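## Task

Lot numbers are printed on the shelf edge beneath each shelf spot, and several spots may carry the same number. Bring one cardboard box from lot 451 and one from lot 434 onto the desk so that nothing overhangs the desk edge. All other cardboard boxes must stay on their own shelves. If no box of a lot exists in the room, leave that lot out. The robot must not tip over or finish leaning.

## Robot and tools

ROBOT. A simulated Hello Robot Stretch 3 with a single arm: a two-wheeled base, a lift riding up a mast, and a telescoping arm that reaches out to the robot's right side. The base cannot slide sideways, so moving the gripper forward or back means driving the base. The base is 0.33 m long and 0.34 m wide with a rounded back, and it pivots about the point between its drive wheels, 0.05 m behind the front edge. With the arm pulled in and the wrist folded, a turn sweeps a 0.28 m radius circle; an unfolded level wrist reaches beyond that.

FRAMES. All positions are in metres. Base frame: origin on the floor between the drive wheels, x ahead, y to the left, z up. hand_pose is in this frame, at the point where closed fingertips meet; with all wrist joints at zero its x axis points up, y back along the arm toward the mast, z toward the robot's rear. Odometry frame is the base frame at scene start; base_odometry counts wheel rotation only (slip shows as travel), heading in rad from -3.142 to 3.142, left positive.

TOOL move. One action per call. "base" holds exactly one command: {"translate_m": d}, a relative drive in metres from the current spot, forward positive, -3 to 3; or {"rotate_rad": d}, a relative turn in place, left positive, -6.4 to 6.4. "joints" is one object of absolute targets keyed by joint name (not offsets): lift_m 0 to 1.1; arm_m 0 to 0.52; wrist_yaw_rad -1.345 to 4.42 (0 along the arm, positive toward the front); wrist_pitch_rad -1.57 to 0.451 (0 level, negative tips fingers down); wrist_roll_rad -2.911 to 2.918; gripper_m -0.089 to 0.179 (larger is wider; real fingertip gap is about 0.007 m smaller when nearly shut, 0.025 m smaller wide open); head_pan_rad -3.953 to 1.73 (0 ahead, positive left, -1.57 looks along the arm); head_tilt_rad -1.53 to 0.419 (negative down). Base and joints may share one call and start together. Optional: "pace" "default" or "max"; "speeds" giving per-motion top speeds up to the max (defaults/max: translate 0.12/0.30 m/s, rotate 0.76/1.90 rad/s, lift 0.11/0.15 m/s, arm 0.14/0.40 m/s). The base is capped at 0.10 m/s and 0.63 rad/s unless lift_m < 0.30, arm_m < 0.03 and wrist_yaw_rad > 2.54. "contact_limits" makes a motion halt at a motor effort percent (1 to 100): arm_m as a number (negative sense when retracting), lift_m as {"down": n, "up": n} in force percent beyond free motion (below about 12 may trip spuriously), translate_m and rotate_rad as numbers tested on either wheel. Put a limit only in the call that commands that motion. {"servos": "reboot"} alone revives joints that shut off. "cameras" lists head_camera, nav_camera, wrist_camera or all. "blocking" false returns in about 0.5 s while motion continues; a later move overrides only what it names. A move lasts at most 14 s. Unknown keys make a call invalid; out-of-range values get it refused, and a refusal or an unrequested stop cancels the reply's remaining move, wait and finished_scene calls.

OTHER TOOLS. wait {seconds 0 to 10} returns state, ending early when running moves settle. stop brakes all running motions; braked joints may keep pressing. zoom_image {camera, region [x0,y0,x1,y1] in pixels, at most 504 by 504} enlarges the latest image of a camera. finished_scene {scene} ends the scene irreversibly; nothing may follow it in that reply.

RESULTS. "move" reads done or the worst status. Per-motion statuses: done, moving, off_target (resting short, maybe still pushing), stopped, contact_stop (that arm or lift goes slack until recommanded), time_out, torque_fault (joint limp until reboot). on_its_own lists uncommanded behaviour; "held at" is a target, not a reading. motor_effort in percent with recent peak in brackets; positive wheel effort drives forward; wrist pitch tops out near 45 and roll near 72. lidar_m: 12 ranges at 0.17 m height in 30-degree sectors, first straight ahead, going counter-clockwise; "-" means nothing or closer than 0.15 m; it sees table legs, not tops. wrist_depth_mm and head_depth_mm are 7x7 grids of median depth (wrist 45 to 1000, head 280 to 4000). base_tilt in degrees, forward and right positive, with a few degrees of bias. If turned_by_wheels and turned_by_imu differ by more than 0.15 rad, believe the IMU.

CAMERAS. head_camera and nav_camera move with the head. head_camera images arrive rotated; turn a quarter clockwise to view upright. nav_camera needs a quarter counterclockwise. wrist_camera rides on the gripper.

GRIPPER. Grip by commanding below the object's width; release by commanding at least 0.05 above it or fully open. Readings do not confirm a hold; resend to re-squeeze if it slips.

CAUTIONS. Before folding the wrist over the base (yaw to 3.0) or unfolding, keep lift between 0.32 and 0.95, pitch at -0.4, roll near 0; once folded, lift may drop to 0.25. With yaw under -0.4 keep pitch at -0.5 or lower. Wrist, head and base (without a limit) push through contact and can overheat. Pushing the arm into something rigid above about 0.45 m, or driving while the gripper grips or presses something fixed, can tip the robot; if tilt appears, back the gripper off. Avoid drops, letting go of moving items, slams and hard pushes; heavy hits or long falls fail the scene. Objects may occasionally be nudged by outside forces. The scene keeps running while you think.

Each tool is called after ">>>" by a JSON object that holds its "method" and its "body", one argument or row to a line.

## Session

>>> {"method": "move", "body": {

}}

Scene clock: 0.00 s.
base_odometry: x=+0.000 y=+0.000 heading=+0.000
turned_by_wheels: +0.000
turned_by_imu: +0.000
base_tilt: forward=-0.3 right=-1.3
lidar_m: 0.73 0.73 0.85 1.53 2.66 1.26 1.01 1.11 1.82 1.63 1.40 0.83
head_depth_mm: 802 792 784 776 768 761 757 / 774 765 758 751 744 737 730 / 748 740 734 728 721 715 708 / 724 715 710 705 699 694 687 / 702 695 689 684 679 672 667 / 681 673 667 664 658 652 648 / 661 655 652 644 640 634 631
base_status: not commanded
joint_positions: lift_m=+0.374 arm_m=+0.001 wrist_yaw_rad=+3.009 wrist_pitch_rad=-0.462 wrist_roll_rad=+0.000 gripper_m=+0.037 head_pan_rad=+0.000 head_tilt_rad=-0.003
joint_status: not commanded
measured_speeds: all 0
motor_effort: left_wheel=-0.4 right_wheel=+0.1 lift_m=+22.4 arm_m=-2.9 wrist_yaw_rad=-1.0 wrist_pitch_rad=+1.9 wrist_roll_rad=-0.1 gripper_m=+0.3 head_pan_rad=+1.2 head_tilt_rad=+6.7
hand_pose: x=+0.0076 y=+0.0712 z=+0.3774 quat_wxyz=(+0.207, +0.697, +0.116, +0.676) (m; base frame)
wrist_depth_mm: - 138 - - - 859 - / - 151 - - - 975 - / - 167 922 - - 937 - / 840 775 203 821 806 791 762 / 698 671 212 657 648 671 666 / 590 599 126 579 128 582 578 / 522 546 287 355 507 509 509
pictures: head_camera (sideways), nav_camera (sideways), wrist_camera
camera_calibration:
head_camera: T_world_to_cam=[[0.049258, -0.0462949, -0.997713, 1.31416], [0.0559933, 0.997482, -0.0435198, 0.0560066], [0.997215, -0.0537216, 0.0517262, -0.117899], [0, 0, 0, 1]] pos_world=[0.0497012, -0.00136013, 1.31969]
nav_camera: T_world_to_cam=[[-0.0233498, 0.0170467, 0.999582, -1.25828], [0.00969844, -0.999804, 0.017277, 0.0275711], [0.99968, 0.0100978, 0.0231799, -0.0831342], [0, 0, 0, 1]] pos_world=[0.0534596, 0.0498547, 1.25921]
wrist_camera: T_world_to_cam=[[0.994963, -0.0965217, -0.0270514, 0.016197], [-0.0806635, -0.610724, -0.787724, 0.37395], [0.0595115, 0.785938, -0.615434, 0.342021], [0, 0, 0, 1]] pos_world=[-0.00630544, -0.0388635, 0.505499]

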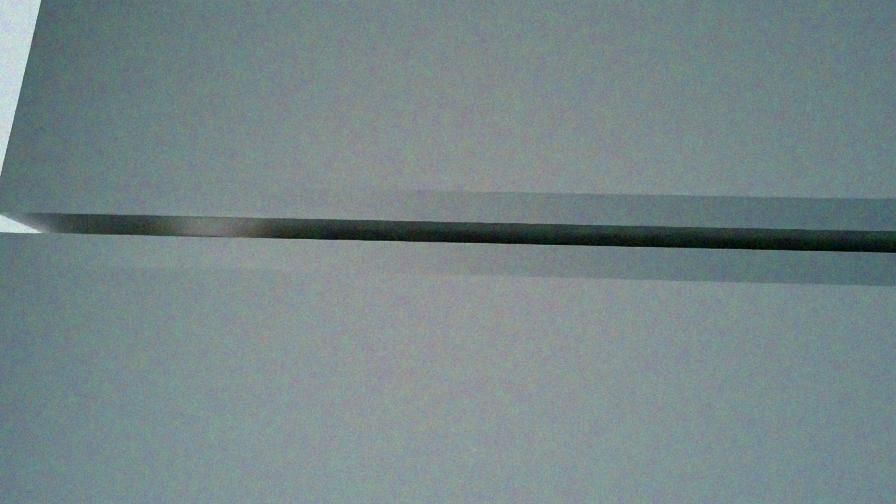

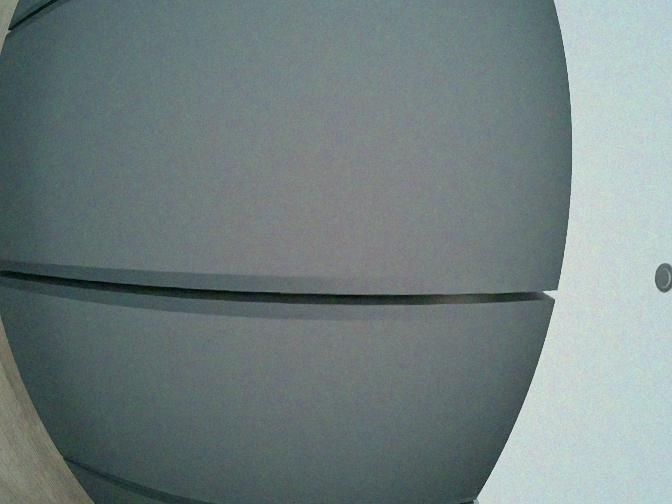

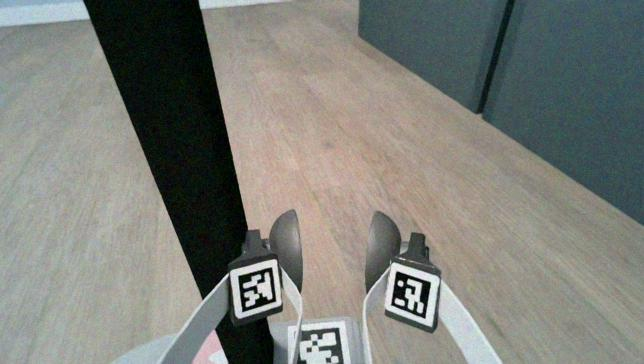

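Cabinet ahead. Look around.

>>> {"method": "move", "body": {
  "joints": {"head_pan_rad":1.57,"head_tilt_rad":-0.2},
  "cameras": ["nav_camera"]
}}

>>> {"method": "move", "body": {
  "joints": {"head_pan_rad":-1.57},
  "cameras": ["nav_camera"]
}}

>>> {"method": "move", "body": {
  "joints": {"head_pan_rad":-3.14},
  "cameras": ["nav_camera"]
}}

Scene clock: 6.20 s.
move: done
base_odometry: x=+0.000 y=+0.000 heading=+0.000
turned_by_wheels: +0.000
turned_by_imu: +0.000
base_tilt: forward=-0.5 right=-1.2
lidar_m: 0.72 0.72 0.85 1.53 2.66 1.26 1.01 1.11 1.82 1.62 1.39 0.83
head_depth_mm: 1972 1267 1261 1263 1270 1275 1271 / 2571 1575 1575 1577 1582 1581 1592 / - 2578 2663 2741 2840 2352 1738 / - 2482 2591 2671 2755 2341 1715 / - 2451 2540 2618 2692 2321 1717 / - 2404 2490 2552 2622 2329 1714 / - 2344 2392 2485 2579 2304 1695
base_status: not commanded
joint_positions: lift_m=+0.374 arm_m=+0.001 wrist_yaw_rad=+3.009 wrist_pitch_rad=-0.462 wrist_roll_rad=+0.000 gripper_m=+0.037 head_pan_rad=+1.607 head_tilt_rad=-0.199
joint_status: all done
measured_speeds: all 0
motor_effort: left_wheel=-0.3(0.8) right_wheel=+0.3(1.1) lift_m=+23.5(23.9) arm_m=-9.8(10.1) wrist_yaw_rad=-1.1(1.5) wrist_pitch_rad=+1.9(2.0) wrist_roll_rad=-0.1(0.3) gripper_m=+0.9(0.9) head_pan_rad=-3.0(5.4) head_tilt_rad=-2.8(8.5)
hand_pose: x=+0.0076 y=+0.0712 z=+0.3774 quat_wxyz=(+0.207, +0.697, +0.116, +0.676) (m; base frame)
wrist_depth_mm: - 138 - - - 852 - / - 151 - - - 968 - / - 167 936 - - 933 - / 835 782 204 815 797 801 760 / 704 668 211 666 649 673 667 / 600 597 126 576 129 588 580 / 524 537 287 353 499 515 510
pictures: nav_camera (sideways)
camera_calibration:
nav_camera: T_world_to_cam=[[-0.023277, 0.170999, 0.984996, -1.23903], [0.998682, 0.049062, 0.0150831, 0.0244686], [-0.0457467, 0.984049, -0.171915, 0.177234], [0, 0, 0, 1]] pos_world=[-0.0451693, 0.0362645, 1.25054]

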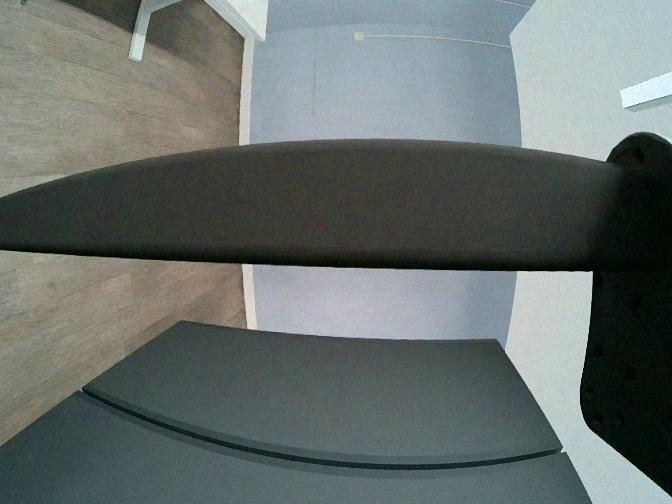

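Scene clock: 9.10 s.
move: done
base_odometry: x=+0.000 y=+0.000 heading=+0.000
turned_by_wheels: +0.000
turned_by_imu: +0.000
base_tilt: forward=-0.3 right=-1.2
lidar_m: 0.72 0.73 0.85 1.53 2.66 1.26 1.01 1.11 1.81 1.62 1.39 0.83
head_depth_mm: 2107 1824 1835 1902 1980 2159 1745 / 2057 2055 2146 2149 2071 2121 1737 / 1990 2016 2119 2165 2200 2212 1730 / 1921 1964 2019 2093 2127 2185 1724 / 1877 1525 1564 1618 1651 1705 1704 / 1813 1854 1904 1959 2006 2065 1684 / 1779 1800 1863 1910 1958 1966 1643
base_status: not commanded
joint_positions: lift_m=+0.374 arm_m=+0.001 wrist_yaw_rad=+3.009 wrist_pitch_rad=-0.462 wrist_roll_rad=+0.000 gripper_m=+0.037 head_pan_rad=-1.578 head_tilt_rad=-0.200
joint_status: all done
measured_speeds: translate_m=+0.000 rotate_rad=+0.000 lift_m=+0.000 arm_m=+0.000 wrist_yaw_rad=+0.000 wrist_pitch_rad=+0.000 wrist_roll_rad=+0.000 head_pan_rad=+0.024 head_tilt_rad=+0.000
motor_effort: left_wheel=-0.3(0.8) right_wheel=-0.4(1.1) lift_m=+23.4(23.9) arm_m=-12.7(13.4) wrist_yaw_rad=-1.0(1.6) wrist_pitch_rad=+1.9(2.1) wrist_roll_rad=-0.2(0.3) gripper_m=+0.2(1.1) head_pan_rad=+3.8(4.8) head_tilt_rad=-2.8(3.5)
hand_pose: x=+0.0076 y=+0.0712 z=+0.3774 quat_wxyz=(+0.207, +0.697, +0.116, +0.676) (m; base frame)
wrist_depth_mm: - 139 - - - 850 - / - 151 - - - 973 - / - 167 936 - - 948 - / 838 775 204 802 788 807 777 / 695 674 212 662 650 674 666 / 597 596 126 573 129 585 578 / 520 539 289 353 499 508 509
pictures: nav_camera (sideways)
camera_calibration:
nav_camera: T_world_to_cam=[[0.0158024, -0.172849, 0.984822, -1.23896], [-0.999871, -0.00549567, 0.0150793, 0.0366376], [0.00280581, -0.984933, -0.172914, 0.17827], [0, 0, 0, 1]] pos_world=[0.0557112, -0.0383688, 1.25043]

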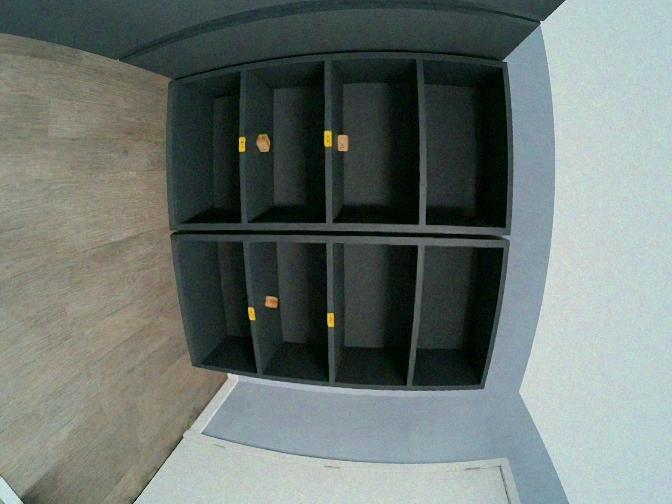

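Scene clock: 10.33 s.
move: done
base_odometry: x=+0.000 y=+0.000 heading=+0.000
turned_by_wheels: +0.000
turned_by_imu: +0.000
base_tilt: forward=-0.3 right=-1.3
lidar_m: 0.73 0.73 0.85 1.53 2.66 1.26 1.01 1.12 1.82 1.63 1.39 0.82
head_depth_mm: 1616 1684 1732 1779 1725 1083 1744 / 1561 1610 1665 1717 1713 1081 1610 / 1505 1560 1612 1658 1688 1067 1535 / 1464 1513 1556 1606 1624 1064 1533 / 1419 1464 1499 1551 1575 1053 1543 / 1364 1406 1456 1502 1530 1052 876 / 1338 1366 1413 1452 1472 1042 867
base_status: not commanded
joint_positions: lift_m=+0.374 arm_m=+0.001 wrist_yaw_rad=+3.009 wrist_pitch_rad=-0.462 wrist_roll_rad=+0.000 gripper_m=+0.037 head_pan_rad=-3.177 head_tilt_rad=-0.200
joint_status: all done
measured_speeds: all 0
motor_effort: left_wheel=-0.2(0.7) right_wheel=+0.3(0.9) lift_m=+23.4(23.8) arm_m=-12.6(13.8) wrist_yaw_rad=+0.0(1.8) wrist_pitch_rad=+1.9(2.0) wrist_roll_rad=+0.1(0.2) gripper_m=+0.6(0.9) head_pan_rad=+3.4(6.4) head_tilt_rad=-2.5(4.0)
hand_pose: x=+0.0076 y=+0.0712 z=+0.3774 quat_wxyz=(+0.207, +0.697, +0.116, +0.676) (m; base frame)
wrist_depth_mm: - 139 - - - 855 - / - 151 - - - 978 - / - 168 919 - - 934 - / 833 766 204 817 811 805 773 / 691 681 212 669 663 672 667 / 605 601 126 570 129 581 576 / 529 537 288 355 503 511 509
pictures: nav_camera (sideways)
camera_calibration:
nav_camera: T_world_to_cam=[[-0.173322, -0.0109857, 0.984804, -1.23778], [0.0222958, 0.999638, 0.0150752, 0.0304301], [-0.984613, 0.0245698, -0.173014, 0.184449], [0, 0, 0, 1]] pos_world=[-0.0336028, -0.048549, 1.25043]

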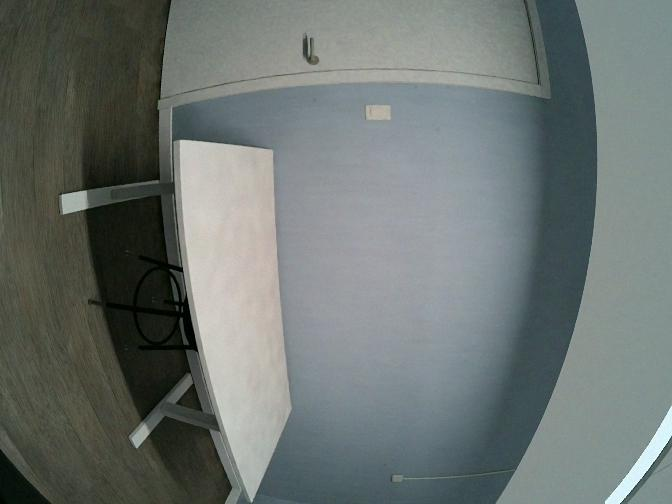

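>>> {"method": "move", "body": {
  "joints": {"head_pan_rad":-1.57,"head_tilt_rad":-0.4},
  "cameras": ["nav_camera","head_camera"]
}}

>>> {"method": "zoom_image", "body": {
  "camera": "head_camera",
  "region": [392, 0, 896, 504]
}}

>>> {"method": "zoom_image", "body": {
  "camera": "nav_camera",
  "region": [200, 60, 450, 360]
}}

Scene clock: 23.60 s.
move: done
base_odometry: x=+0.000 y=+0.000 heading=+0.000
turned_by_wheels: +0.000
turned_by_imu: +0.000
base_tilt: forward=-0.3 right=-1.2
lidar_m: 0.72 0.72 0.85 1.53 2.66 1.26 1.01 1.11 1.82 1.62 1.39 0.83
head_depth_mm: 1827 1846 1871 1981 2116 1787 1415 / 1889 2011 2116 2232 2205 1788 1418 / 1836 1962 2052 2202 2272 1777 1401 / 1790 1910 2008 2129 2239 1751 1397 / 1383 1473 1583 1731 1908 1744 1381 / 1713 1816 1914 2014 2110 1746 1385 / 1674 1772 1875 1985 2071 1734 1383
base_status: not commanded
joint_positions: lift_m=+0.374 arm_m=+0.001 wrist_yaw_rad=+3.009 wrist_pitch_rad=-0.462 wrist_roll_rad=+0.000 gripper_m=+0.037 head_pan_rad=-1.562 head_tilt_rad=-0.406
joint_status: all done
measured_speeds: translate_m=+0.000 rotate_rad=+0.000 lift_m=+0.000 arm_m=+0.000 wrist_yaw_rad=+0.000 wrist_pitch_rad=+0.000 wrist_roll_rad=+0.000 head_pan_rad=-0.024 head_tilt_rad=+0.000
motor_effort: left_wheel=-0.3(0.8) right_wheel=+1.0(1.2) lift_m=+23.3(24.0) arm_m=-13.0(13.7) wrist_yaw_rad=+0.0(1.5) wrist_pitch_rad=+1.9(2.0) wrist_roll_rad=+0.0(0.4) gripper_m=+0.3(1.0) head_pan_rad=-2.9(5.7) head_tilt_rad=+4.1(6.0)
hand_pose: x=+0.0076 y=+0.0712 z=+0.3774 quat_wxyz=(+0.207, +0.697, +0.116, +0.676) (m; base frame)
wrist_depth_mm: - 139 - - - 862 - / - 150 - - - 967 - / - 167 935 - - 933 - / 842 771 203 806 810 789 767 / 703 668 212 665 659 672 667 / 600 603 126 569 129 584 577 / 532 543 289 353 499 507 512
pictures: head_camera (sideways), nav_camera (sideways)
camera_calibration:
head_camera: T_world_to_cam=[[-0.0494262, 0.345739, -0.937028, 1.23526], [0.99776, -0.0252413, -0.0619431, 0.0741363], [-0.045068, -0.937991, -0.343718, 0.403192], [0, 0, 0, 1]] pos_world=[0.00525499, -0.0470163, 1.30065]
nav_camera: T_world_to_cam=[[0.0204148, -0.370583, 0.928575, -1.16558], [-0.999617, -0.0249142, 0.0120337, 0.0405669], [0.0186752, -0.928465, -0.37095, 0.43594], [0, 0, 0, 1]] pos_world=[0.0562053, -0.0261801, 1.24355]

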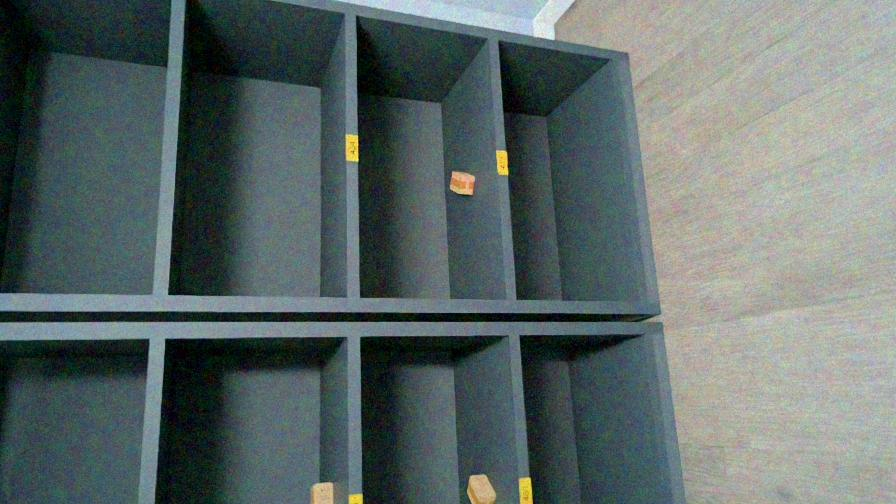

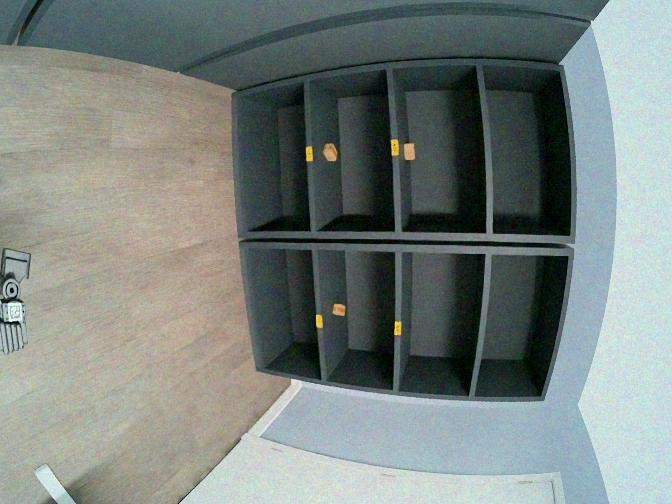

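Scaled by 1.000.

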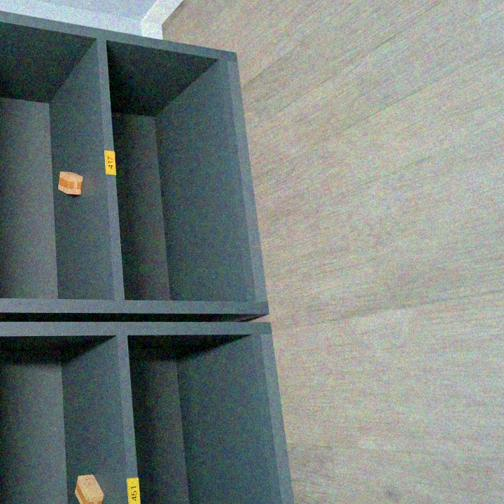

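Scaled by 1.680 from the camera's 672x504 image, which has a finer 792x594 frame.

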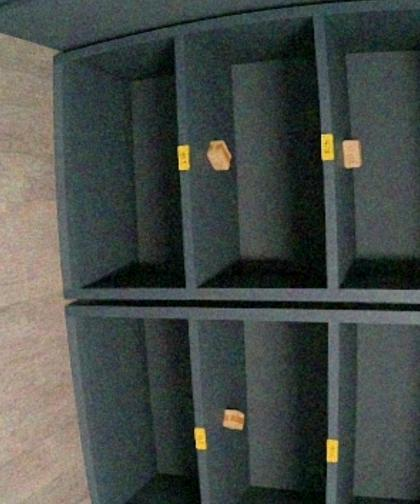

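>>> {"method": "move", "body": {
  "joints": {"head_pan_rad":-1.3},
  "cameras": ["head_camera"]
}}

>>> {"method": "zoom_image", "body": {
  "camera": "head_camera",
  "region": [250, 0, 650, 500]
}}

>>> {"method": "zoom_image", "body": {
  "camera": "head_camera",
  "region": [300, 280, 380, 360]
}}

Scene clock: 30.63 s.
move: done
base_odometry: x=+0.000 y=+0.000 heading=+0.000
turned_by_wheels: +0.000
turned_by_imu: +0.000
base_tilt: forward=-0.3 right=-1.0
lidar_m: 0.73 0.72 0.85 1.53 2.66 1.26 1.01 1.11 1.81 1.62 1.39 0.83
head_depth_mm: 1745 1787 1947 2064 2198 1805 1429 / 1418 1556 1925 2068 2185 1795 1417 / 1730 1801 1785 1754 1858 1773 1415 / 1750 1849 1952 2073 2161 1773 1407 / 1738 1889 1946 2069 2127 1754 1404 / 1757 1866 1953 2074 2235 1748 1394 / 1698 1697 1683 1787 1852 1740 1395
base_status: not commanded
joint_positions: lift_m=+0.374 arm_m=+0.001 wrist_yaw_rad=+3.009 wrist_pitch_rad=-0.462 wrist_roll_rad=+0.000 gripper_m=+0.037 head_pan_rad=-1.299 head_tilt_rad=-0.400
joint_status: all done
measured_speeds: all 0
motor_effort: left_wheel=-0.6(0.8) right_wheel=+0.3(0.7) lift_m=+23.4(24.0) arm_m=-12.8(13.3) wrist_yaw_rad=-0.5(1.3) wrist_pitch_rad=+2.0(2.0) wrist_roll_rad=+0.1(0.3) gripper_m=+0.9(0.9) head_pan_rad=+3.5(5.6) head_tilt_rad=+4.1(5.5)
hand_pose: x=+0.0076 y=+0.0712 z=+0.3774 quat_wxyz=(+0.207, +0.697, +0.116, +0.676) (m; base frame)
wrist_depth_mm: - 139 - - - 868 - / - 150 - - - 991 - / - 166 926 - - 944 - / 812 783 203 803 818 785 770 / 707 675 211 656 652 667 673 / 602 601 126 574 129 580 577 / 524 538 287 355 503 514 508
pictures: head_camera (sideways)
camera_calibration:
head_camera: T_world_to_cam=[[-0.135916, 0.315242, -0.939228, 1.23867], [0.970219, 0.234218, -0.0617878, 0.0741342], [0.200506, -0.919655, -0.337688, 0.393819], [0, 0, 0, 1]] pos_world=[0.0174653, -0.0456667, 1.30096]

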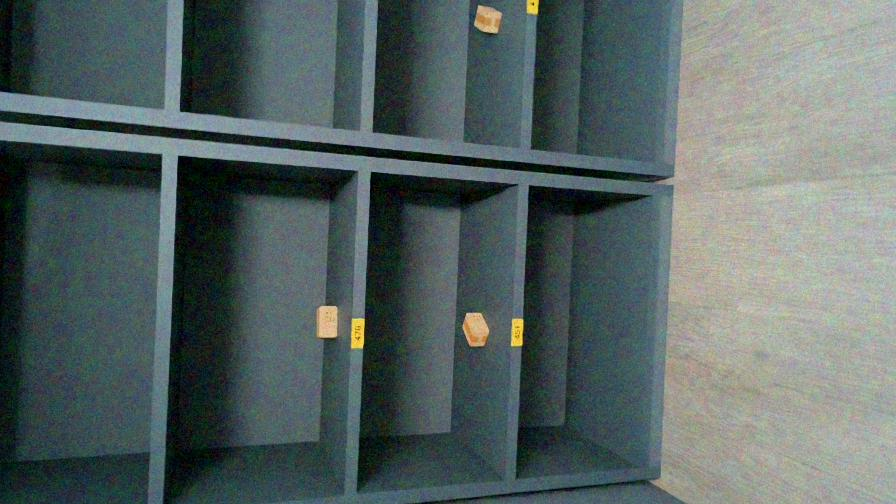

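Scaled by 1.008 from the camera's 896x504 image, which has a finer 1280x720 frame.

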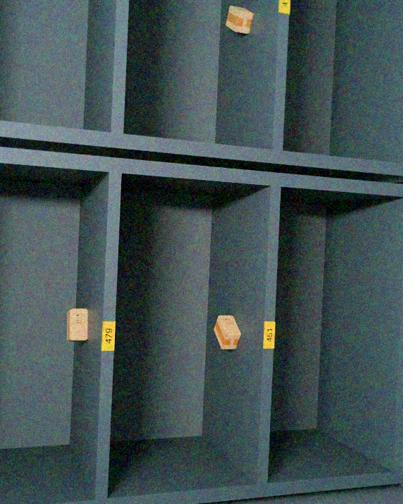

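Scaled by 6.300 from the camera's 896x504 image, which has a finer 1280x720 frame.

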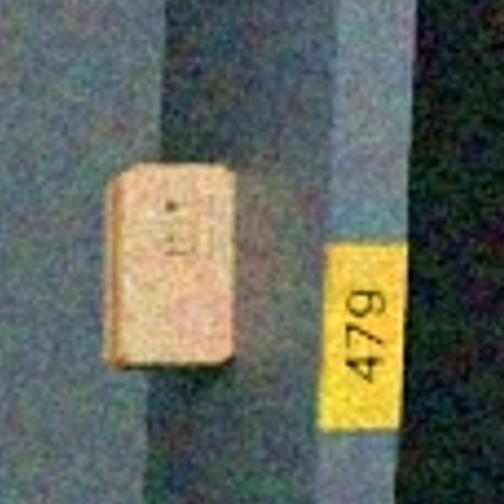

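>>> {"method": "move", "body": {
  "joints": {"head_pan_rad":-1.7},
  "cameras": ["head_camera"]
}}

>>> {"method": "zoom_image", "body": {
  "camera": "head_camera",
  "region": [300, 190, 400, 290]
}}

>>> {"method": "zoom_image", "body": {
  "camera": "head_camera",
  "region": [420, 170, 540, 290]
}}

Scene clock: 39.53 s.
move: done
base_odometry: x=+0.000 y=+0.000 heading=+0.000
turned_by_wheels: +0.000
turned_by_imu: +0.000
base_tilt: forward=-0.3 right=-1.2
lidar_m: 0.73 0.72 0.85 1.53 2.66 1.26 1.01 1.11 1.81 1.63 1.39 0.83
head_depth_mm: 2061 2100 2164 2225 2236 1795 1430 / 1691 1809 1971 2456 2335 1791 1416 / 1927 2025 2147 2189 2172 1788 1411 / 1882 1991 2111 2221 2276 1775 1412 / 1810 1913 2005 2108 2248 1767 1397 / 1722 1579 1562 1725 1848 1754 1400 / 1612 1724 1814 1961 2095 1750 1388
base_status: not commanded
joint_positions: lift_m=+0.374 arm_m=+0.001 wrist_yaw_rad=+3.009 wrist_pitch_rad=-0.462 wrist_roll_rad=+0.000 gripper_m=+0.037 head_pan_rad=-1.707 head_tilt_rad=-0.400
joint_status: all done
measured_speeds: all 0
motor_effort: left_wheel=+0.1(0.6) right_wheel=+0.1(0.8) lift_m=+23.7(24.0) arm_m=-12.7(13.3) wrist_yaw_rad=-0.6(2.1) wrist_pitch_rad=+2.0(2.0) wrist_roll_rad=-0.2(0.3) gripper_m=+0.5(0.8) head_pan_rad=-2.0(4.7) head_tilt_rad=+4.1(5.1)
hand_pose: x=+0.0076 y=+0.0712 z=+0.3774 quat_wxyz=(+0.207, +0.697, +0.116, +0.676) (m; base frame)
wrist_depth_mm: - 139 - - - 864 - / - 151 - - - 978 - / - 167 911 - - 962 - / 834 768 204 816 808 802 763 / 705 676 211 658 650 676 667 / 598 599 126 577 128 577 580 / 525 542 289 354 503 511 508
pictures: head_camera (sideways)
camera_calibration:
head_camera: T_world_to_cam=[[0.000365905, 0.343302, -0.939225, 1.23782], [0.983481, -0.170136, -0.0618041, 0.074074], [-0.181013, -0.923687, -0.337693, 0.396188], [0, 0, 0, 1]] pos_world=[-0.00158801, -0.0463896, 1.30096]

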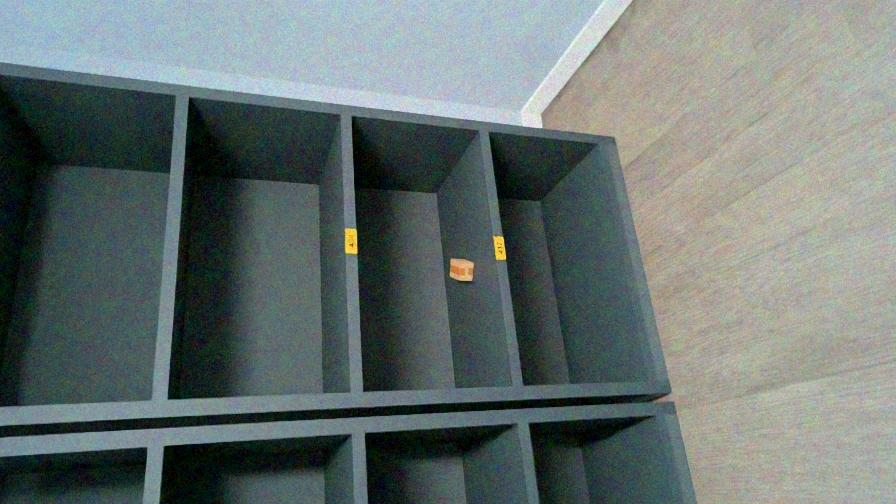

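Scaled by 5.040 from the camera's 896x504 image, which has a finer 1280x720 frame.

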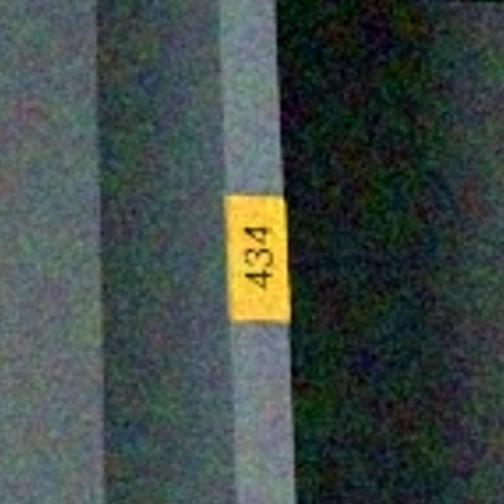

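Scaled by 4.200 from the camera's 896x504 image, which has a finer 1280x720 frame.

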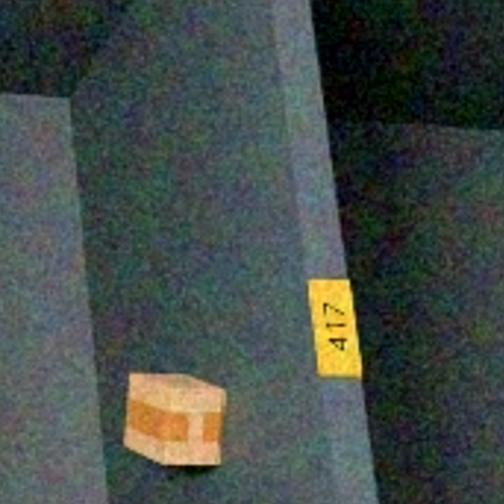

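>>> {"method": "move", "body": {
  "base": {"rotate_rad":1.78},
  "joints": {"head_pan_rad":0,"head_tilt_rad":-0.25,"lift_m":0.29},
  "cameras": ["nav_camera"],
  "pace": "max"
}}

Scene clock: 56.20 s.
move: done
base_odometry: x=+0.000 y=+0.000 heading=+1.780
turned_by_wheels: +1.780
turned_by_imu: +1.745
base_tilt: forward=-0.3 right=-1.1
lidar_m: 2.65 1.65 1.01 1.11 1.60 1.96 1.63 1.08 0.76 0.73 0.74 0.99
head_depth_mm: 2394 2523 2571 2684 1713 1688 1594 / 2389 2482 2585 2666 2746 2199 1642 / 2368 2451 2553 2666 2711 2169 1634 / 2366 2425 2511 2614 2699 2148 1626 / 2314 2429 2523 2603 2698 2131 1623 / 2320 2426 2458 2605 2655 2125 1605 / 2319 2405 2444 2594 2675 2125 1607
base_status: done
joint_positions: lift_m=+0.290 arm_m=+0.001 wrist_yaw_rad=+3.009 wrist_pitch_rad=-0.463 wrist_roll_rad=+0.000 gripper_m=+0.037 head_pan_rad=+0.004 head_tilt_rad=-0.245
joint_status: all done
measured_speeds: all 0
motor_effort: left_wheel=-6.7(14.2) right_wheel=+8.6(14.7) lift_m=+30.4(31.1) arm_m=-13.0(13.5) wrist_yaw_rad=-0.8(1.5) wrist_pitch_rad=+2.1(2.3) wrist_roll_rad=+0.0(0.3) gripper_m=+0.5(1.0) head_pan_rad=-3.4(5.7) head_tilt_rad=-2.1(7.9)
hand_pose: x=+0.0076 y=+0.0710 z=+0.2927 quat_wxyz=(+0.208, +0.697, +0.117, +0.676) (m; base frame)
wrist_depth_mm: - 139 - - - - - / - 151 - - - - - / 856 168 777 838 830 819 794 / 701 635 204 674 665 658 661 / 581 573 211 555 545 556 550 / 498 498 126 295 129 483 482 / 271 275 261 267 411 423 427
pictures: nav_camera (sideways)
camera_calibration:
nav_camera: T_world_to_cam=[[0.217004, 0.017859, 0.976007, -1.22871], [0.0173413, -0.999745, 0.0144377, 0.0313147], [0.976017, 0.0137922, -0.217258, 0.230088], [0, 0, 0, 1]] pos_world=[0.0415215, 0.0500767, 1.24876]

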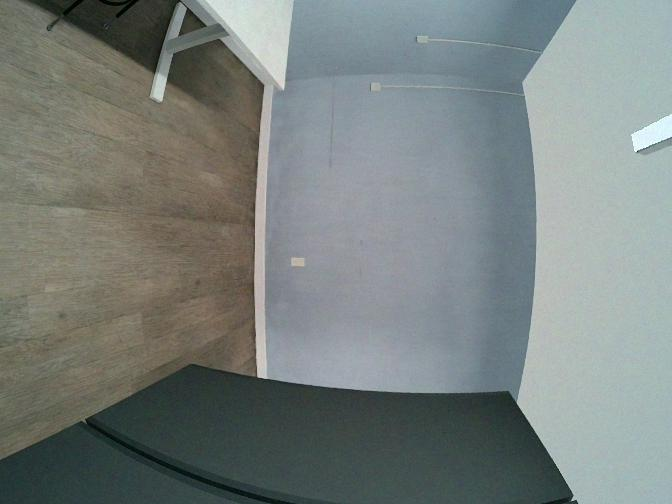

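>>> {"method": "move", "body": {
  "base": {"translate_m":2.0},
  "joints": {"head_pan_rad":-1.57,"head_tilt_rad":-0.25},
  "cameras": ["nav_camera"],
  "pace": "max"
}}

Scene clock: 71.10 s.
move: done
base_odometry: x=-0.414 y=+1.957 heading=+1.779
turned_by_wheels: +0.000
turned_by_imu: +0.002
base_tilt: forward=-0.3 right=-1.1
lidar_m: 0.68 0.70 0.92 1.65 1.70 2.09 2.99 0.95 0.72 2.10 1.01 0.71
head_depth_mm: 864 851 842 832 822 817 811 / 1890 1958 2003 2076 2161 1121 1107 / 1869 1933 2013 2089 2191 2172 1624 / 1852 1921 2008 2085 2161 2166 1616 / 1843 1902 1987 2058 2152 2133 1607 / 1835 1911 1951 2052 2142 2129 1597 / 1818 1885 1957 2032 2108 2085 1601
base_status: done
joint_positions: lift_m=+0.290 arm_m=+0.001 wrist_yaw_rad=+3.009 wrist_pitch_rad=-0.463 wrist_roll_rad=+0.000 gripper_m=+0.037 head_pan_rad=-1.570 head_tilt_rad=-0.251
joint_status: all done
measured_speeds: all 0
motor_effort: left_wheel=-2.6(9.1) right_wheel=+7.7(17.9) lift_m=+24.3(27.0) arm_m=-7.9(12.0) wrist_yaw_rad=-0.1(2.1) wrist_pitch_rad=+2.1(2.3) wrist_roll_rad=+0.0(0.3) gripper_m=+0.5(0.9) head_pan_rad=+2.5(5.5) head_tilt_rad=+3.3(5.9)
hand_pose: x=+0.0076 y=+0.0710 z=+0.2927 quat_wxyz=(+0.208, +0.697, +0.117, +0.676) (m; base frame)
wrist_depth_mm: - 139 - - - - - / - 150 - - - - - / 869 167 772 830 818 817 778 / 696 636 203 676 669 667 664 / 584 579 212 555 546 556 558 / 502 500 126 295 129 487 481 / 272 278 263 267 413 424 426
pictures: nav_camera (sideways)
camera_calibration:
nav_camera: T_world_to_cam=[[0.0172798, -0.222849, 0.9747, -1.22578], [-0.999789, -0.0146697, 0.0143706, 0.0375888], [0.0110961, -0.974743, -0.223056, 0.243456], [0, 0, 0, 1]] pos_world=[0.0560607, -0.0353049, 1.24853]

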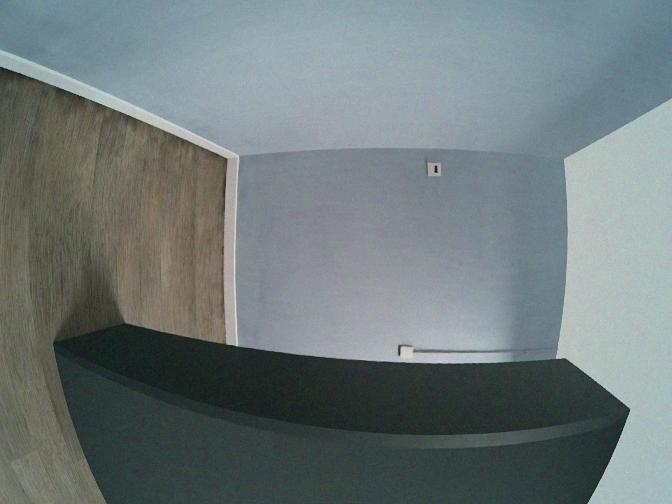

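>>> {"method": "move", "body": {
  "base": {"rotate_rad":-1.57},
  "joints": {"head_pan_rad":-1.57},
  "pace": "max"
}}

>>> {"method": "move", "body": {
  "base": {"translate_m":1.45},
  "joints": {"head_pan_rad":-1.57,"head_tilt_rad":-0.3},
  "cameras": ["nav_camera"],
  "pace": "max"
}}

Scene clock: 84.67 s.
move: done
base_odometry: x=-0.414 y=+1.957 heading=+0.210
turned_by_wheels: -1.570
turned_by_imu: -1.539
base_tilt: forward=-0.2 right=-1.3
lidar_m: 2.09 0.99 0.71 0.68 0.70 0.93 1.65 1.41 1.82 2.74 0.92 0.72
head_depth_mm: 2637 3740 3829 - 3318 2202 1641 / 2343 3701 3845 - 3291 2191 1647 / 2693 3758 3850 - 3242 2171 1620 / 2678 3674 3862 - 3200 2154 1622 / 2695 3692 3772 - 3171 2134 1618 / 2749 3590 3280 3346 2974 2126 1605 / 2745 2013 2066 2076 2113 2000 1591
base_status: done
joint_positions: lift_m=+0.290 arm_m=+0.001 wrist_yaw_rad=+3.009 wrist_pitch_rad=-0.463 wrist_roll_rad=+0.000 gripper_m=+0.037 head_pan_rad=-1.570 head_tilt_rad=-0.250
joint_status: all done
measured_speeds: all 0
motor_effort: left_wheel=+5.9(14.9) right_wheel=-9.8(14.8) lift_m=+25.3(26.5) arm_m=-12.3(13.2) wrist_yaw_rad=-0.8(1.2) wrist_pitch_rad=+2.1(2.3) wrist_roll_rad=+0.1(0.3) gripper_m=+0.5(1.1) head_pan_rad=+2.5(3.2) head_tilt_rad=+4.3(6.1)
hand_pose: x=+0.0076 y=+0.0710 z=+0.2927 quat_wxyz=(+0.208, +0.697, +0.117, +0.676) (m; base frame)
wrist_depth_mm: 620 138 640 - - - - / - 151 162 - - - - / - 167 179 794 797 779 779 / 699 637 203 670 664 668 654 / 583 572 211 549 542 556 553 / 506 497 126 297 128 482 480 / 271 276 262 267 410 423 422
pictures: none

Scene clock: 90.90 s.
move: done
base_odometry: x=+1.004 y=+2.258 heading=+0.210
turned_by_wheels: +0.000
turned_by_imu: +0.001
base_tilt: forward=-0.1 right=-1.2
lidar_m: 0.66 0.68 0.74 0.71 0.73 0.99 2.57 0.47 0.48 1.25 0.96 0.69
head_depth_mm: 1031 1059 1119 1160 1249 1216 964 / 1664 1898 1999 1264 1263 1314 1384 / 2856 2751 2612 2145 2280 2004 1543 / 3061 3612 3772 - 2873 2009 1553 / 3134 3646 3864 - 2860 1988 1529 / 2918 3328 3383 3490 2841 1988 1519 / 2083 2096 2116 2185 2190 1906 1515
base_status: done
joint_positions: lift_m=+0.290 arm_m=+0.001 wrist_yaw_rad=+3.009 wrist_pitch_rad=-0.463 wrist_roll_rad=+0.000 gripper_m=+0.037 head_pan_rad=-1.570 head_tilt_rad=-0.300
joint_status: all done
measured_speeds: all 0
motor_effort: left_wheel=+6.3(15.7) right_wheel=-0.3(12.4) lift_m=+27.1(27.8) arm_m=-10.9(13.0) wrist_yaw_rad=+0.9(1.6) wrist_pitch_rad=+2.2(2.3) wrist_roll_rad=+0.1(0.4) gripper_m=+0.6(1.0) head_pan_rad=+1.0(3.6) head_tilt_rad=-2.8(5.4)
hand_pose: x=+0.0076 y=+0.0710 z=+0.2927 quat_wxyz=(+0.208, +0.697, +0.117, +0.676) (m; base frame)
wrist_depth_mm: - 139 - - - - 767 / - 150 161 - - - 820 / - 167 180 806 797 806 750 / 689 645 204 678 655 662 649 / 576 568 211 555 551 553 551 / 497 505 126 296 129 487 481 / 270 277 260 269 406 427 424
pictures: nav_camera (sideways)
camera_calibration:
nav_camera: T_world_to_cam=[[0.0173271, -0.270156, 0.962661, -1.21007], [-0.999788, -0.0153662, 0.0136831, 0.0384869], [0.0110959, -0.962694, -0.270365, 0.305088], [0, 0, 0, 1]] pos_world=[0.0560606, -0.0326117, 1.24685]

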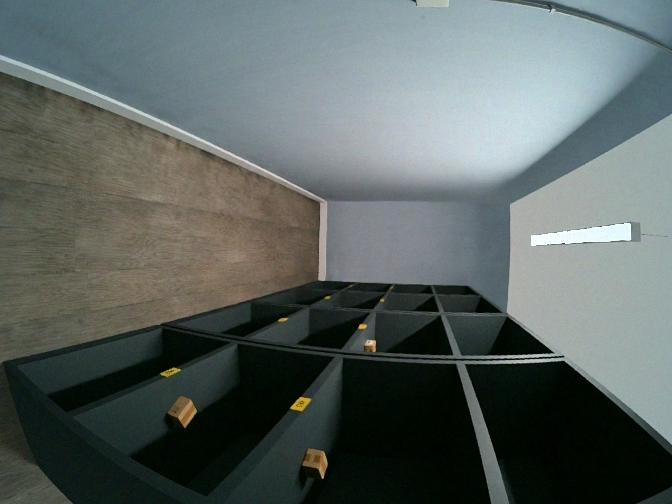

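>>> {"method": "zoom_image", "body": {
  "camera": "nav_camera",
  "region": [140, 270, 460, 500]
}}

>>> {"method": "move", "body": {
  "base": {"rotate_rad":-1.57},
  "joints": {"head_pan_rad":-0.9,"head_tilt_rad":-0.4},
  "pace": "max",
  "cameras": ["head_camera","nav_camera"]
}}

>>> {"method": "zoom_image", "body": {
  "camera": "head_camera",
  "region": [300, 0, 800, 500]
}}

Scaled by 1.575 from the camera's 672x504 image, which has a finer 792x594 frame.

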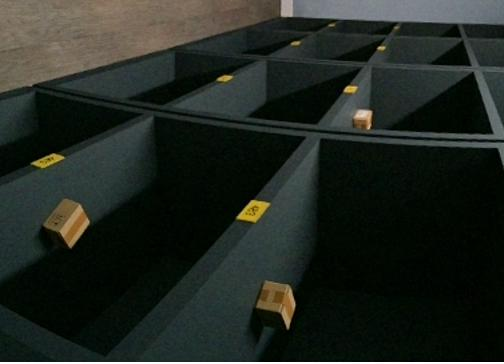

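Scene clock: 105.73 s.
move: done
base_odometry: x=+1.004 y=+2.258 heading=-1.360
turned_by_wheels: -1.570
turned_by_imu: -1.539
base_tilt: forward=-0.3 right=-1.3
lidar_m: 2.14 0.94 0.68 0.66 0.68 0.74 0.71 0.74 1.01 2.73 0.46 1.13
head_depth_mm: 621 701 2860 3029 2443 1800 1431 / 515 567 634 713 819 971 1343 / 439 477 523 575 642 730 835 / 383 411 443 483 528 585 654 / 377 405 433 466 506 550 602 / 485 1078 1156 884 638 1038 823 / 498 1176 1255 844 1210 973 873
base_status: done
joint_positions: lift_m=+0.290 arm_m=+0.001 wrist_yaw_rad=+3.009 wrist_pitch_rad=-0.463 wrist_roll_rad=+0.000 gripper_m=+0.037 head_pan_rad=-0.896 head_tilt_rad=-0.404
joint_status: all done
measured_speeds: all 0
motor_effort: left_wheel=+6.1(14.7) right_wheel=-8.8(14.3) lift_m=+28.7(29.2) arm_m=-12.7(13.5) wrist_yaw_rad=+0.5(1.9) wrist_pitch_rad=+2.1(2.3) wrist_roll_rad=+0.2(0.3) gripper_m=+0.1(1.0) head_pan_rad=-3.2(4.7) head_tilt_rad=+1.4(8.6)
hand_pose: x=+0.0076 y=+0.0710 z=+0.2927 quat_wxyz=(+0.208, +0.697, +0.117, +0.676) (m; base frame)
wrist_depth_mm: - 139 - - - - - / - 151 161 - - - - / - 167 176 772 790 769 769 / 697 632 203 672 666 664 657 / 583 575 212 550 544 563 559 / 502 497 126 295 129 488 476 / 273 280 261 268 410 426 424
pictures: head_camera (sideways), nav_camera (sideways)
camera_calibration:
head_camera: T_world_to_cam=[[-0.250764, 0.239368, -0.937988, 1.23771], [0.800569, 0.596033, -0.0619225, 0.0753072], [0.544249, -0.766451, -0.341094, 0.396182], [0, 0, 0, 1]] pos_world=[0.0344623, -0.0374991, 1.30075]
nav_camera: T_world_to_cam=[[0.243357, -0.276923, 0.929565, -1.1682], [-0.770985, -0.636738, 0.0121531, 0.0390936], [0.588524, -0.719638, -0.368458, 0.429157], [0, 0, 0, 1]] pos_world=[0.0618612, 0.0102284, 1.24357]

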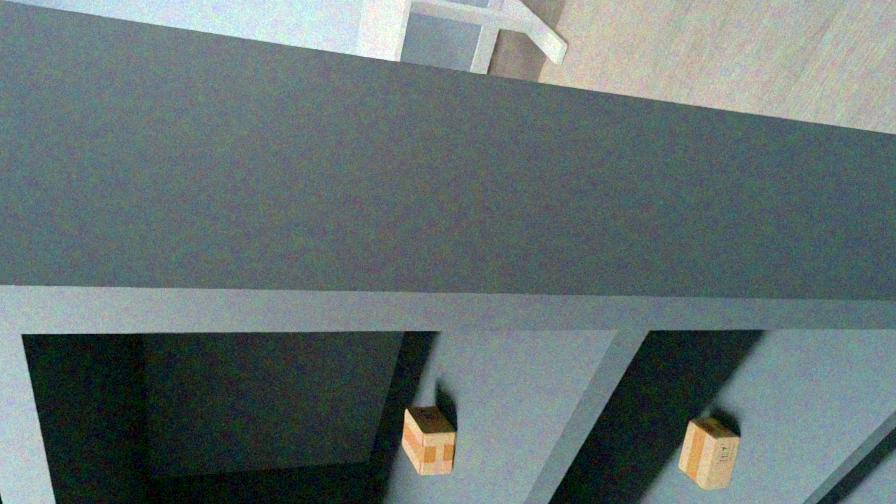

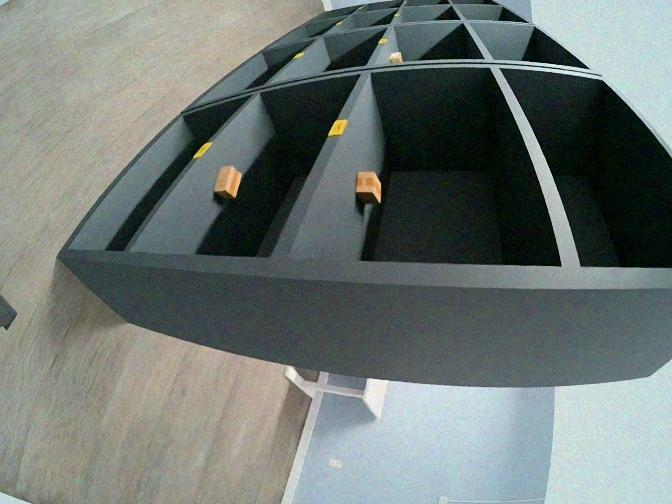

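Scaled by 1.008 from the camera's 896x504 image, which has a finer 1280x720 frame.

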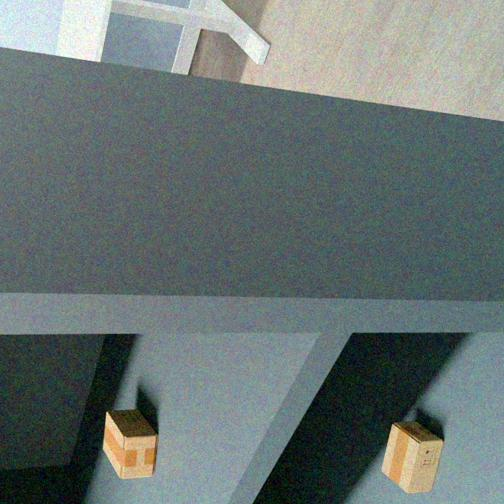

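>>> {"method": "zoom_image", "body": {
  "camera": "nav_camera",
  "region": [180, 110, 360, 170]
}}

>>> {"method": "move", "body": {
  "joints": {"head_pan_rad":-0.4,"head_tilt_rad":-0.45},
  "cameras": ["head_camera"]
}}

>>> {"method": "zoom_image", "body": {
  "camera": "head_camera",
  "region": [400, 250, 800, 504]
}}

>>> {"method": "zoom_image", "body": {
  "camera": "head_camera",
  "region": [300, 0, 700, 250]
}}

Scaled by 2.800 from the camera's 672x504 image, which has a finer 792x594 frame.

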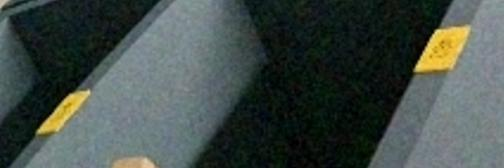

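Scene clock: 113.73 s.
move: done
base_odometry: x=+1.004 y=+2.258 heading=-1.360
turned_by_wheels: +0.000
turned_by_imu: +0.000
base_tilt: forward=-0.2 right=-1.2
lidar_m: 2.14 0.94 0.68 0.66 0.68 0.74 0.71 0.74 1.01 2.73 0.46 1.13
head_depth_mm: 559 1045 1078 848 532 511 554 / 574 1203 1250 833 644 1015 811 / 795 1185 1275 825 1285 1008 876 / 1025 1128 1208 1039 1334 1120 1275 / 1017 1102 1194 1303 1392 1523 1344 / 1749 1898 2025 2165 2176 1669 1343 / 2534 3315 3620 3087 2183 1656 1335
base_status: not commanded
joint_positions: lift_m=+0.290 arm_m=+0.001 wrist_yaw_rad=+3.009 wrist_pitch_rad=-0.463 wrist_roll_rad=+0.000 gripper_m=+0.037 head_pan_rad=-0.391 head_tilt_rad=-0.446
joint_status: all done
measured_speeds: all 0
motor_effort: left_wheel=+5.9(6.3) right_wheel=-9.5(9.9) lift_m=+29.6(29.8) arm_m=-11.4(12.1) wrist_yaw_rad=+0.2(2.0) wrist_pitch_rad=+2.1(2.3) wrist_roll_rad=-0.1(0.3) gripper_m=+0.1(0.9) head_pan_rad=+2.0(5.3) head_tilt_rad=-4.1(6.1)
hand_pose: x=+0.0076 y=+0.0710 z=+0.2927 quat_wxyz=(+0.208, +0.697, +0.117, +0.676) (m; base frame)
wrist_depth_mm: - 138 - - - - - / - 151 161 - - - - / - 166 176 767 787 770 778 / 700 644 202 670 672 666 665 / 581 576 211 552 547 557 560 / 500 498 126 294 129 484 479 / 272 278 263 268 408 426 425
pictures: head_camera (sideways)
camera_calibration:
head_camera: T_world_to_cam=[[-0.371419, 0.103149, -0.922718, 1.21847], [0.409983, 0.909893, -0.0633141, 0.0795944], [0.833044, -0.401815, -0.38024, 0.445361], [0, 0, 0, 1]] pos_world=[0.0489249, -0.0191533, 1.29869]

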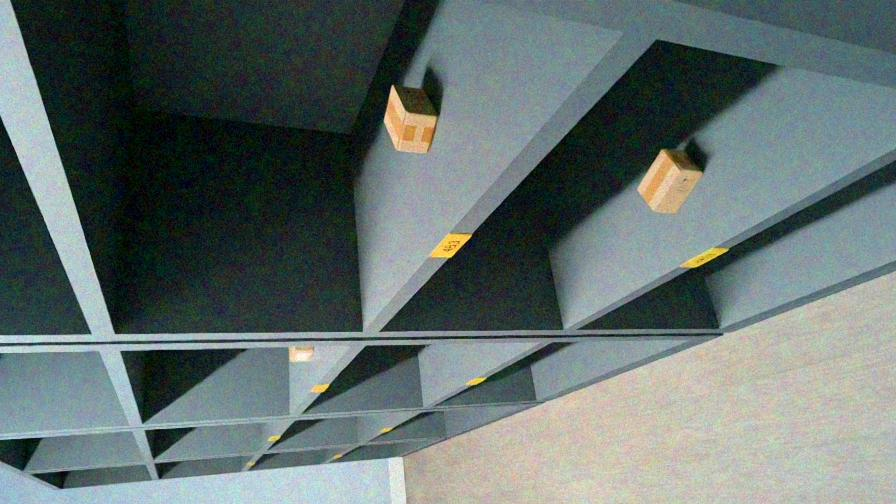

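Scaled by 1.260 from the camera's 896x504 image, which has a finer 1280x720 frame.

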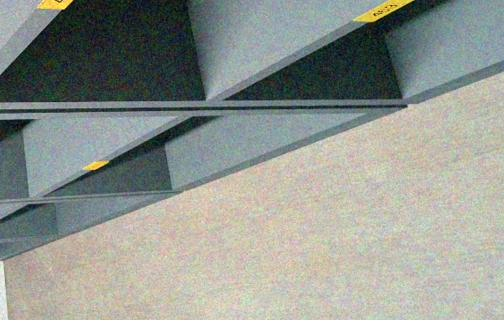

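Scaled by 1.260 from the camera's 896x504 image, which has a finer 1280x720 frame.

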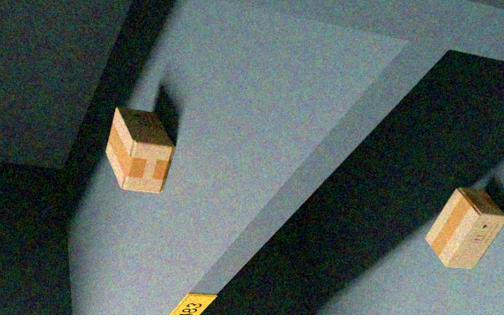

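>>> {"method": "zoom_image", "body": {
  "camera": "head_camera",
  "region": [660, 230, 740, 280]
}}

>>> {"method": "zoom_image", "body": {
  "camera": "head_camera",
  "region": [280, 330, 380, 400]
}}

>>> {"method": "move", "body": {
  "base": {"translate_m":1.3},
  "joints": {"head_pan_rad":-1.1},
  "pace": "max",
  "cameras": ["head_camera","nav_camera"]
}}

Scaled by 6.300 from the camera's 896x504 image, which has a finer 1280x720 frame.

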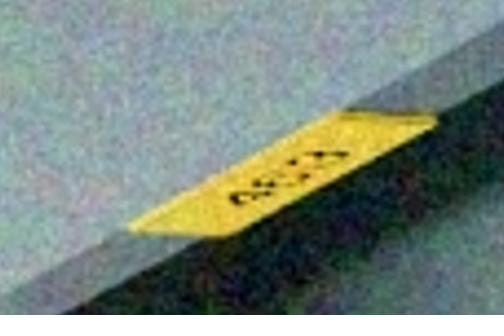

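Scaled by 5.040 from the camera's 896x504 image, which has a finer 1280x720 frame.

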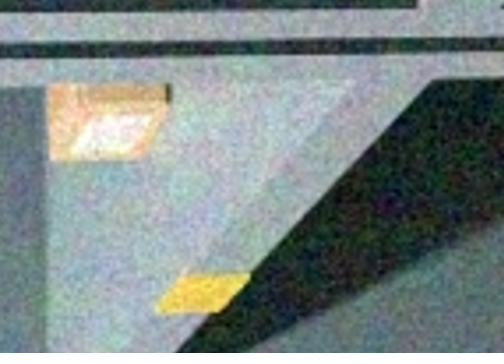

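Scene clock: 124.30 s.
move: done
base_odometry: x=+1.276 y=+0.987 heading=-1.360
turned_by_wheels: +0.000
turned_by_imu: +0.001
base_tilt: forward=-0.3 right=-1.2
lidar_m: 1.79 0.94 0.69 0.66 0.69 0.94 2.00 1.01 0.36 0.34 0.83 0.89
head_depth_mm: 578 673 718 750 552 413 599 / 590 706 751 777 548 411 810 / 604 741 790 810 543 424 805 / 619 778 839 803 538 454 801 / 635 820 884 794 535 895 798 / 654 869 943 786 530 954 795 / 675 924 1000 777 550 977 792
base_status: done
joint_positions: lift_m=+0.290 arm_m=+0.001 wrist_yaw_rad=+3.009 wrist_pitch_rad=-0.463 wrist_roll_rad=+0.000 gripper_m=+0.037 head_pan_rad=-1.100 head_tilt_rad=-0.451
joint_status: all done
measured_speeds: all 0
motor_effort: left_wheel=+1.6(13.3) right_wheel=+6.1(12.8) lift_m=+24.1(30.5) arm_m=-8.4(10.8) wrist_yaw_rad=-0.9(2.1) wrist_pitch_rad=+2.1(2.3) wrist_roll_rad=-0.1(0.4) gripper_m=+0.6(1.0) head_pan_rad=+3.2(4.3) head_tilt_rad=+0.6(4.2)
hand_pose: x=+0.0076 y=+0.0710 z=+0.2927 quat_wxyz=(+0.208, +0.697, +0.117, +0.676) (m; base frame)
wrist_depth_mm: - 139 - - - - - / - 150 162 - - - - / - 167 176 764 784 775 767 / 698 633 203 675 669 661 668 / 584 578 211 546 543 562 556 / 500 497 126 296 129 487 485 / 271 278 262 268 412 426 423
pictures: head_camera (sideways), nav_camera (sideways)
camera_calibration:
head_camera: T_world_to_cam=[[-0.21713, 0.324662, -0.92057, 1.21478], [0.903318, 0.424254, -0.0634369, 0.0767353], [0.36996, -0.845342, -0.385392, 0.454916], [0, 0, 0, 1]] pos_world=[0.0261481, -0.0423893, 1.29848]
nav_camera: T_world_to_cam=[[0.202111, -0.35947, 0.911006, -1.14373], [-0.883683, -0.467947, 0.011404, 0.0406814], [0.422203, -0.807345, -0.412235, 0.487184], [0, 0, 0, 1]] pos_world=[0.0614189, 0.00122651, 1.24231]

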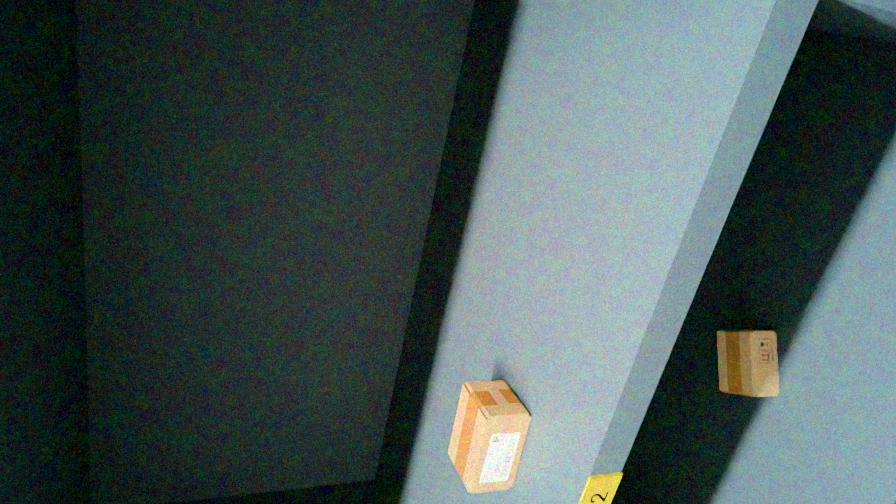

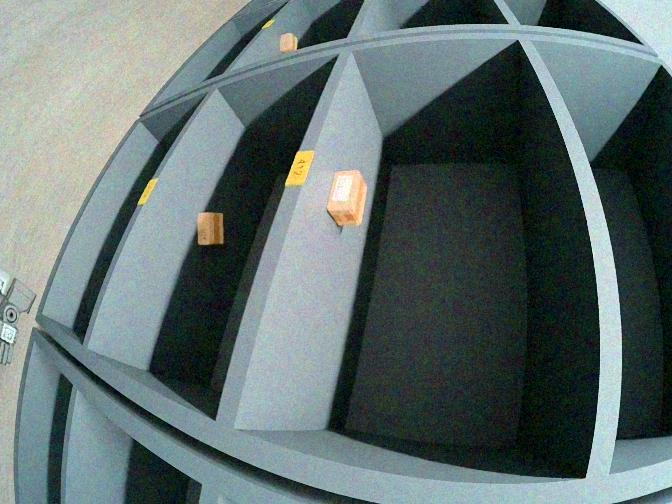

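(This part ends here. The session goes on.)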